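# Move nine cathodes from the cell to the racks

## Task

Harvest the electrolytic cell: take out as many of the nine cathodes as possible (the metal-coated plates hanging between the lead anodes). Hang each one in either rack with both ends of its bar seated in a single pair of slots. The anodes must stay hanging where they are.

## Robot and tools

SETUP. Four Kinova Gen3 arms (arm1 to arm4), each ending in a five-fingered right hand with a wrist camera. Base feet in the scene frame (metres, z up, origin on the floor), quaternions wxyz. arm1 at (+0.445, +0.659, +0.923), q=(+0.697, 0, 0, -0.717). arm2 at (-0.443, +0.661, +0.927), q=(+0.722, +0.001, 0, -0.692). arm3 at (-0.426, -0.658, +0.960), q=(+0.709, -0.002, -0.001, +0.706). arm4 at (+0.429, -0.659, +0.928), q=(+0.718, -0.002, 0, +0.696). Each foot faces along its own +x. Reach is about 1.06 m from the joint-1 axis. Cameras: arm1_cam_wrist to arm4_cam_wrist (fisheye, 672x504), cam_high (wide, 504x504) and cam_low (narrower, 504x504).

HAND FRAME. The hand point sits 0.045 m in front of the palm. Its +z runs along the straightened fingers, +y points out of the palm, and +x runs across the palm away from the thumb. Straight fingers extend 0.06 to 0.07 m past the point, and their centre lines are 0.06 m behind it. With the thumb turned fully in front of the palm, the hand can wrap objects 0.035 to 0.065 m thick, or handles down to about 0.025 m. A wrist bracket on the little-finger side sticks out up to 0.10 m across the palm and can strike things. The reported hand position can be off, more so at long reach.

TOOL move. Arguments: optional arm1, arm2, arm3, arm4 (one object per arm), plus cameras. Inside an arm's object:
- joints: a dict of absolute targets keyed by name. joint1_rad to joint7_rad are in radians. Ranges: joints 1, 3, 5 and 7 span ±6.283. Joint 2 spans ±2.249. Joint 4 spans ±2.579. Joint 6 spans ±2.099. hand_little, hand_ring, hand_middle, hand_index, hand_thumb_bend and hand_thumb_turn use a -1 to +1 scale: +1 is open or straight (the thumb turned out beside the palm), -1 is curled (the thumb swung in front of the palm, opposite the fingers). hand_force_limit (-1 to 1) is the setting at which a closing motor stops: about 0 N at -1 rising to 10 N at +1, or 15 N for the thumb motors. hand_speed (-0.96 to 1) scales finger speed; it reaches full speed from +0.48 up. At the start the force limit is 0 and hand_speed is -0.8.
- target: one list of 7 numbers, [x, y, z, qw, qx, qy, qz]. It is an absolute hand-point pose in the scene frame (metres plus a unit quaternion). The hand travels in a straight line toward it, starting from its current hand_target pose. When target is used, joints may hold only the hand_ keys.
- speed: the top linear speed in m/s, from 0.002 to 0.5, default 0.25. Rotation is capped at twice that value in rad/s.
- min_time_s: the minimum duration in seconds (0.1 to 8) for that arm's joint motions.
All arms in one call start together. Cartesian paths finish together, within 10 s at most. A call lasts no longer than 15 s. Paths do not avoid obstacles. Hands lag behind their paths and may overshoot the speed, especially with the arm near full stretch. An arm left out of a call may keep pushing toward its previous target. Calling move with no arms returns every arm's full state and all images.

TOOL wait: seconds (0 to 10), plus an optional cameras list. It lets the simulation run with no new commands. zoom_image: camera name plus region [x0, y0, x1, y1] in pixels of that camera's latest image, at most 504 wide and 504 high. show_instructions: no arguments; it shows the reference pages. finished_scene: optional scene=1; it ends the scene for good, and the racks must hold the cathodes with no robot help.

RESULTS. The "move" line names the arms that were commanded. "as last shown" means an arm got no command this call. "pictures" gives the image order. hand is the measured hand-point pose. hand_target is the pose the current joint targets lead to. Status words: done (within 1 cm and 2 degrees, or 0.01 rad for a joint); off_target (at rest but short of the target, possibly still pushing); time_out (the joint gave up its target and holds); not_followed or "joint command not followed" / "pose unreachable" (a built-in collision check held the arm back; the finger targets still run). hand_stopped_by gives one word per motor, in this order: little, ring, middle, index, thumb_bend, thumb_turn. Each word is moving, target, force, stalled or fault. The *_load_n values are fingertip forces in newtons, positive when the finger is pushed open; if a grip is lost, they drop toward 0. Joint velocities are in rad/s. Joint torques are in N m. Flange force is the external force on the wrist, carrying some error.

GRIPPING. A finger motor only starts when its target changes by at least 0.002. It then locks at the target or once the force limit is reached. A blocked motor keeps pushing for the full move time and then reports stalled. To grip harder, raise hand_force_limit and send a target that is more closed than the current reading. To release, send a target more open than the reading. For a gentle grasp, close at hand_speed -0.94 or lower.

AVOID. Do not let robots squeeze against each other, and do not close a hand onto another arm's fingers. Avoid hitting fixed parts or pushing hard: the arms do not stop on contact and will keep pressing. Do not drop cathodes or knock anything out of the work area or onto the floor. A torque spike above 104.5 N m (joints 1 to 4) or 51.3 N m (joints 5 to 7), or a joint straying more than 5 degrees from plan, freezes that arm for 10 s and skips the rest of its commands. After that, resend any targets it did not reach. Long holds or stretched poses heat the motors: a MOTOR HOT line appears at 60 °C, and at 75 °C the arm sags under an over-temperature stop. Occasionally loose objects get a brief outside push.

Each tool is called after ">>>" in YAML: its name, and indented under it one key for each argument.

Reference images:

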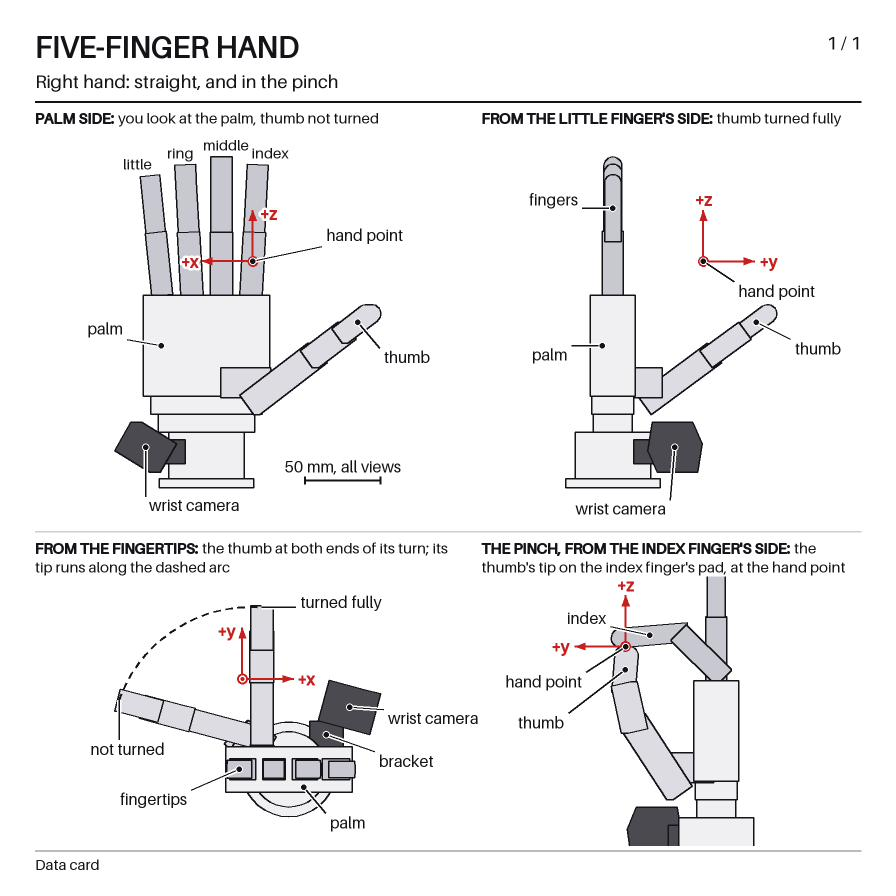

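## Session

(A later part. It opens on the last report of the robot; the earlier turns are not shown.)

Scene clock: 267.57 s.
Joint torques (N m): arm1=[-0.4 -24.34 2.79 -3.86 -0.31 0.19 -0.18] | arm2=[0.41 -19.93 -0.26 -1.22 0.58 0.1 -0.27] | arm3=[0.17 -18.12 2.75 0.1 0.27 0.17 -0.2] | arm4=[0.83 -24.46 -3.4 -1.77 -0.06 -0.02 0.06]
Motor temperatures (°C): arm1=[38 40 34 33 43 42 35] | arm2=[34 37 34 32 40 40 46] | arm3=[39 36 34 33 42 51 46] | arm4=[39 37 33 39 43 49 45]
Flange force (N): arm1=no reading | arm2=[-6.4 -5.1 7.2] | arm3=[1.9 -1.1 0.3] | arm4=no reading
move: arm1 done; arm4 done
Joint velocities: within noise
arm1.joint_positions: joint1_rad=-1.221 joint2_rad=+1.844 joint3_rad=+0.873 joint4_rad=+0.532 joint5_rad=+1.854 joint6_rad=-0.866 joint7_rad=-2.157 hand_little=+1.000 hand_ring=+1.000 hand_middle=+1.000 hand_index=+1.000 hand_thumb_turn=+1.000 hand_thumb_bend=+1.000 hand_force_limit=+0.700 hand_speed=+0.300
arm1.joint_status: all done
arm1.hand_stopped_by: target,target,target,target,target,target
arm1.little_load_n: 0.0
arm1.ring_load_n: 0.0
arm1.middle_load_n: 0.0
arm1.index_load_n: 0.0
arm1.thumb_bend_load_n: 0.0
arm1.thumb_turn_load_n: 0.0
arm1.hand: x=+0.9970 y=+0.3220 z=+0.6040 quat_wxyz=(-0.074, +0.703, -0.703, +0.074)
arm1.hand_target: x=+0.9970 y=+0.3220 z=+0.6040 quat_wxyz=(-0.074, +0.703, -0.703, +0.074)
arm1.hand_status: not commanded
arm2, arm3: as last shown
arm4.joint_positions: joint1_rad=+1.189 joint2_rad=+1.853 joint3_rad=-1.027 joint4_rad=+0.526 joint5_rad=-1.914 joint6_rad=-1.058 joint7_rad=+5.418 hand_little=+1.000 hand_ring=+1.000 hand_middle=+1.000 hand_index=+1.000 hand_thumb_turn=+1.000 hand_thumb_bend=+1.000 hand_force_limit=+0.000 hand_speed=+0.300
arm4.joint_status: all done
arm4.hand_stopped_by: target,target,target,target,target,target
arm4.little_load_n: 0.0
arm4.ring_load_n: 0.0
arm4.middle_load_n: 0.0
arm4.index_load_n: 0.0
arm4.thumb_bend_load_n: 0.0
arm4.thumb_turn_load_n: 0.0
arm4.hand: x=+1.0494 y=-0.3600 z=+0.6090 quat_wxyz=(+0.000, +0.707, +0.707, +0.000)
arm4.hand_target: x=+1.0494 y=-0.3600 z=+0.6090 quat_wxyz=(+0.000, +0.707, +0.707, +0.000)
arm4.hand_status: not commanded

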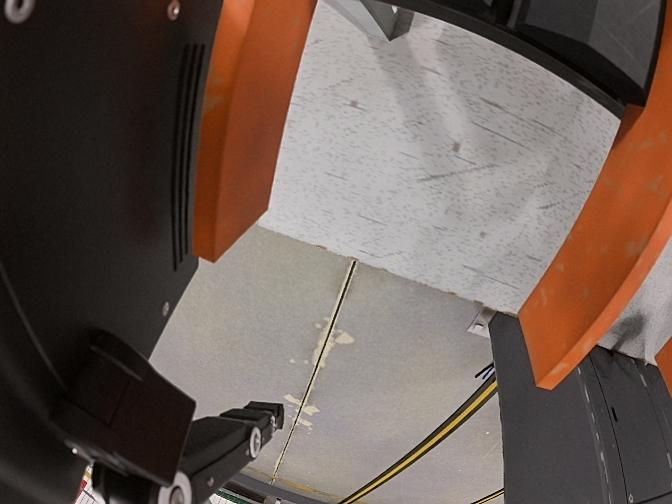

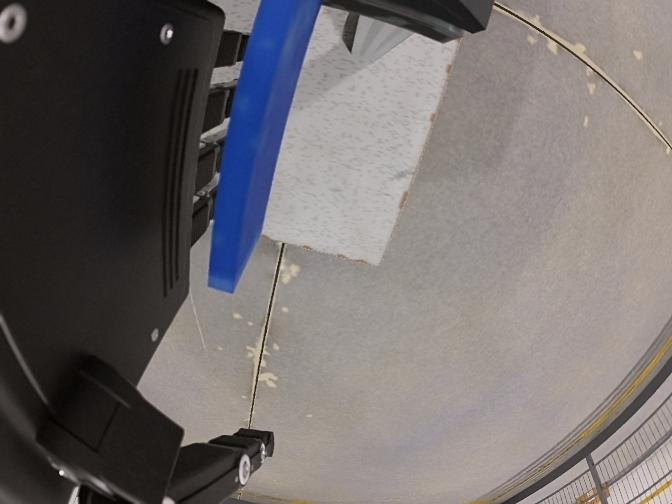

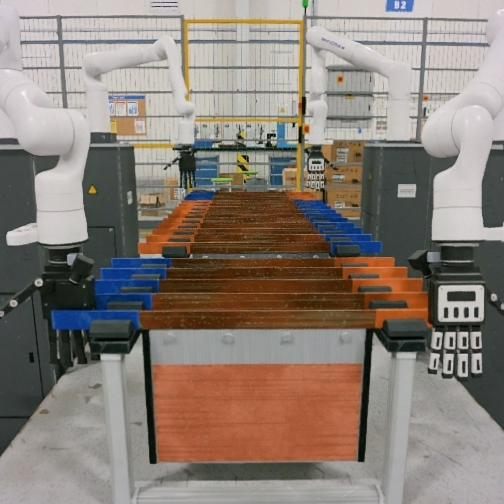

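>>> move:
  arm1: {"target": [0.9970, 0.322, 0.745, -0.0739, 0.7032, -0.7032, 0.0739], "speed": 0.2}
  arm4: {"target": [1.0494, -0.360, 0.750, 0, 0.7071, 0.7071, 0], "speed": 0.2}
  cameras: ["cam_high", "cam_low"]

>>> zoom_image:
  camera: "cam_low"
  region: [30, 220, 250, 360]

>>> zoom_image:
  camera: "cam_low"
  region: [250, 220, 470, 360]

>>> zoom_image:
  camera: "cam_high"
  region: [220, 160, 300, 200]

>>> zoom_image:
  camera: "cam_high"
  region: [190, 320, 330, 420]

>>> zoom_image:
  camera: "cam_high"
  region: [195, 195, 315, 335]

Scene clock: 269.63 s.
Joint torques (N m): arm1=[-0.41 -24.46 4.55 -4.16 -0.35 0.19 -0.2] | arm2=[0.45 -19.96 -0.16 -1.19 0.57 0.04 -0.27] | arm3=[0.23 -18.17 2.83 0.14 0.28 0.19 -0.21] | arm4=[0.87 -24.36 -5.31 -1.94 -0.07 -0.01 0.05]
Motor temperatures (°C): arm1=[38 40 34 33 43 42 35] | arm2=[34 37 34 32 40 40 46] | arm3=[39 36 34 33 42 51 46] | arm4=[39 37 33 39 43 49 45]
Flange force (N): arm1=[-0.9 2.6 -2.0] | arm2=[-6.3 -5.1 7.3] | arm3=[1.8 -1.1 0.5] | arm4=[4.0 4.2 2.0]
move: arm1 done; arm4 done
Joint velocities: within noise
arm1.joint_positions: joint1_rad=-1.321 joint2_rad=+1.552 joint3_rad=+0.869 joint4_rad=+0.880 joint5_rad=+1.862 joint6_rad=-0.964 joint7_rad=-2.010 hand_little=+1.000 hand_ring=+1.000 hand_middle=+1.000 hand_index=+1.000 hand_thumb_turn=+1.000 hand_thumb_bend=+1.000 hand_force_limit=+0.700 hand_speed=+0.300
arm1.joint_status: not commanded
arm1.hand_stopped_by: target,target,target,target,target,target
arm1.little_load_n: 0.0
arm1.ring_load_n: 0.0
arm1.middle_load_n: 0.0
arm1.index_load_n: 0.0
arm1.thumb_bend_load_n: -0.5
arm1.thumb_turn_load_n: 0.0
arm1.hand: x=+0.9970 y=+0.3220 z=+0.7450 quat_wxyz=(-0.074, +0.703, -0.703, +0.074)
arm1.hand_target: x=+0.9970 y=+0.3220 z=+0.7450 quat_wxyz=(-0.074, +0.703, -0.703, +0.074)
arm1.hand_status: done (0.000 m and 0.0 deg from the pose sent, 0.141 m and 0.0 deg at the start)
arm2, arm3: as last shown
arm4.joint_positions: joint1_rad=+1.303 joint2_rad=+1.584 joint3_rad=-1.038 joint4_rad=+0.868 joint5_rad=-1.929 joint6_rad=-1.163 joint7_rad=+5.250 hand_little=+1.000 hand_ring=+1.000 hand_middle=+1.000 hand_index=+1.000 hand_thumb_turn=+1.000 hand_thumb_bend=+1.000 hand_force_limit=+0.000 hand_speed=+0.300
arm4.joint_status: not commanded
arm4.hand_stopped_by: target,target,target,target,target,target
arm4.little_load_n: 0.0
arm4.ring_load_n: 0.0
arm4.middle_load_n: 0.0
arm4.index_load_n: 0.0
arm4.thumb_bend_load_n: 0.0
arm4.thumb_turn_load_n: 0.0
arm4.hand: x=+1.0494 y=-0.3600 z=+0.7500 quat_wxyz=(+0.000, +0.707, +0.707, +0.000)
arm4.hand_target: x=+1.0494 y=-0.3600 z=+0.7500 quat_wxyz=(+0.000, +0.707, +0.707, +0.000)
arm4.hand_status: done (0.000 m and 0.0 deg from the pose sent, 0.141 m and 0.0 deg at the start)

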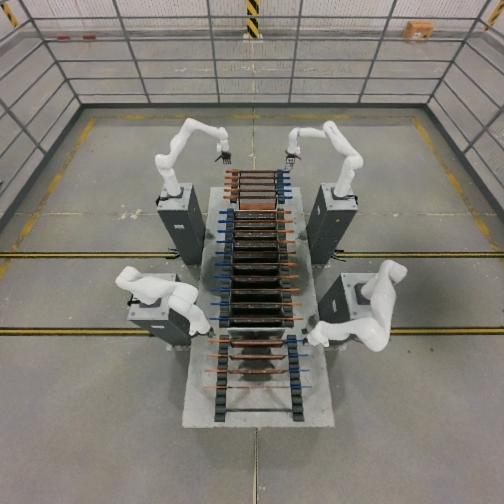

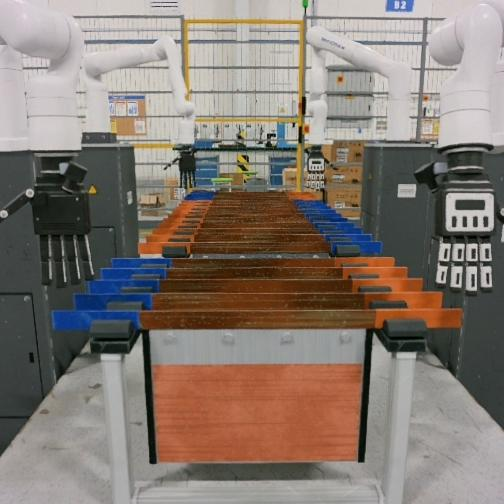

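Scaled by 2.291 from the camera's image (finer frame: 720x720).

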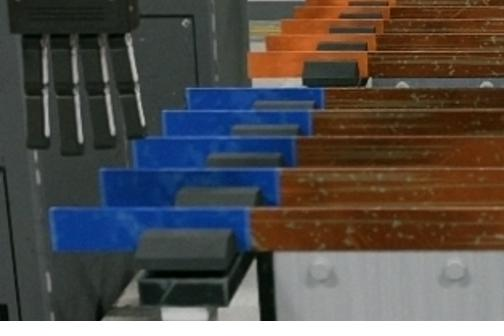

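Scaled by 2.291 from the camera's image (finer frame: 720x720).

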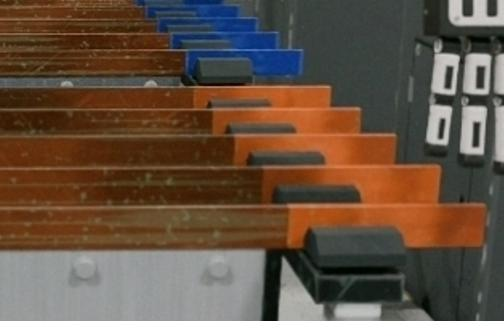

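Scaled by 6.300 from the camera's image (finer frame: 720x720).

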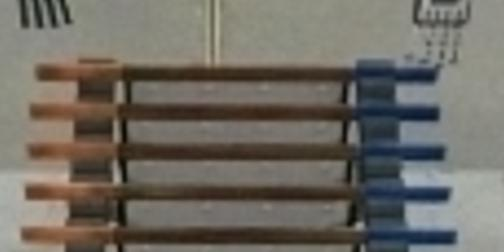

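Scaled by 3.600 from the camera's image (finer frame: 720x720).

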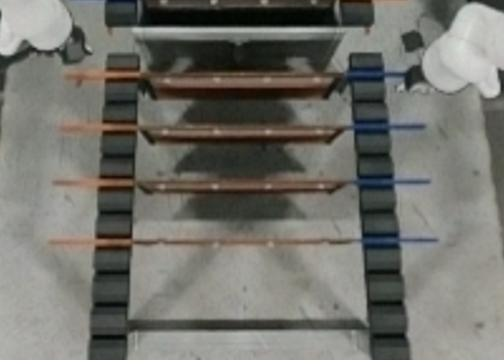

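Scaled by 3.600 from the camera's image (finer frame: 720x720).

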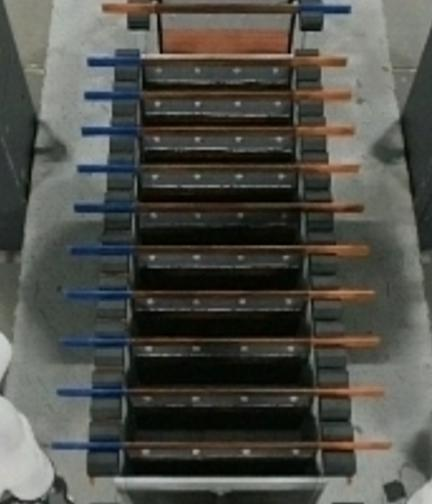

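>>> finished_scene:
  scene: 1

The scene is finished: the task was done.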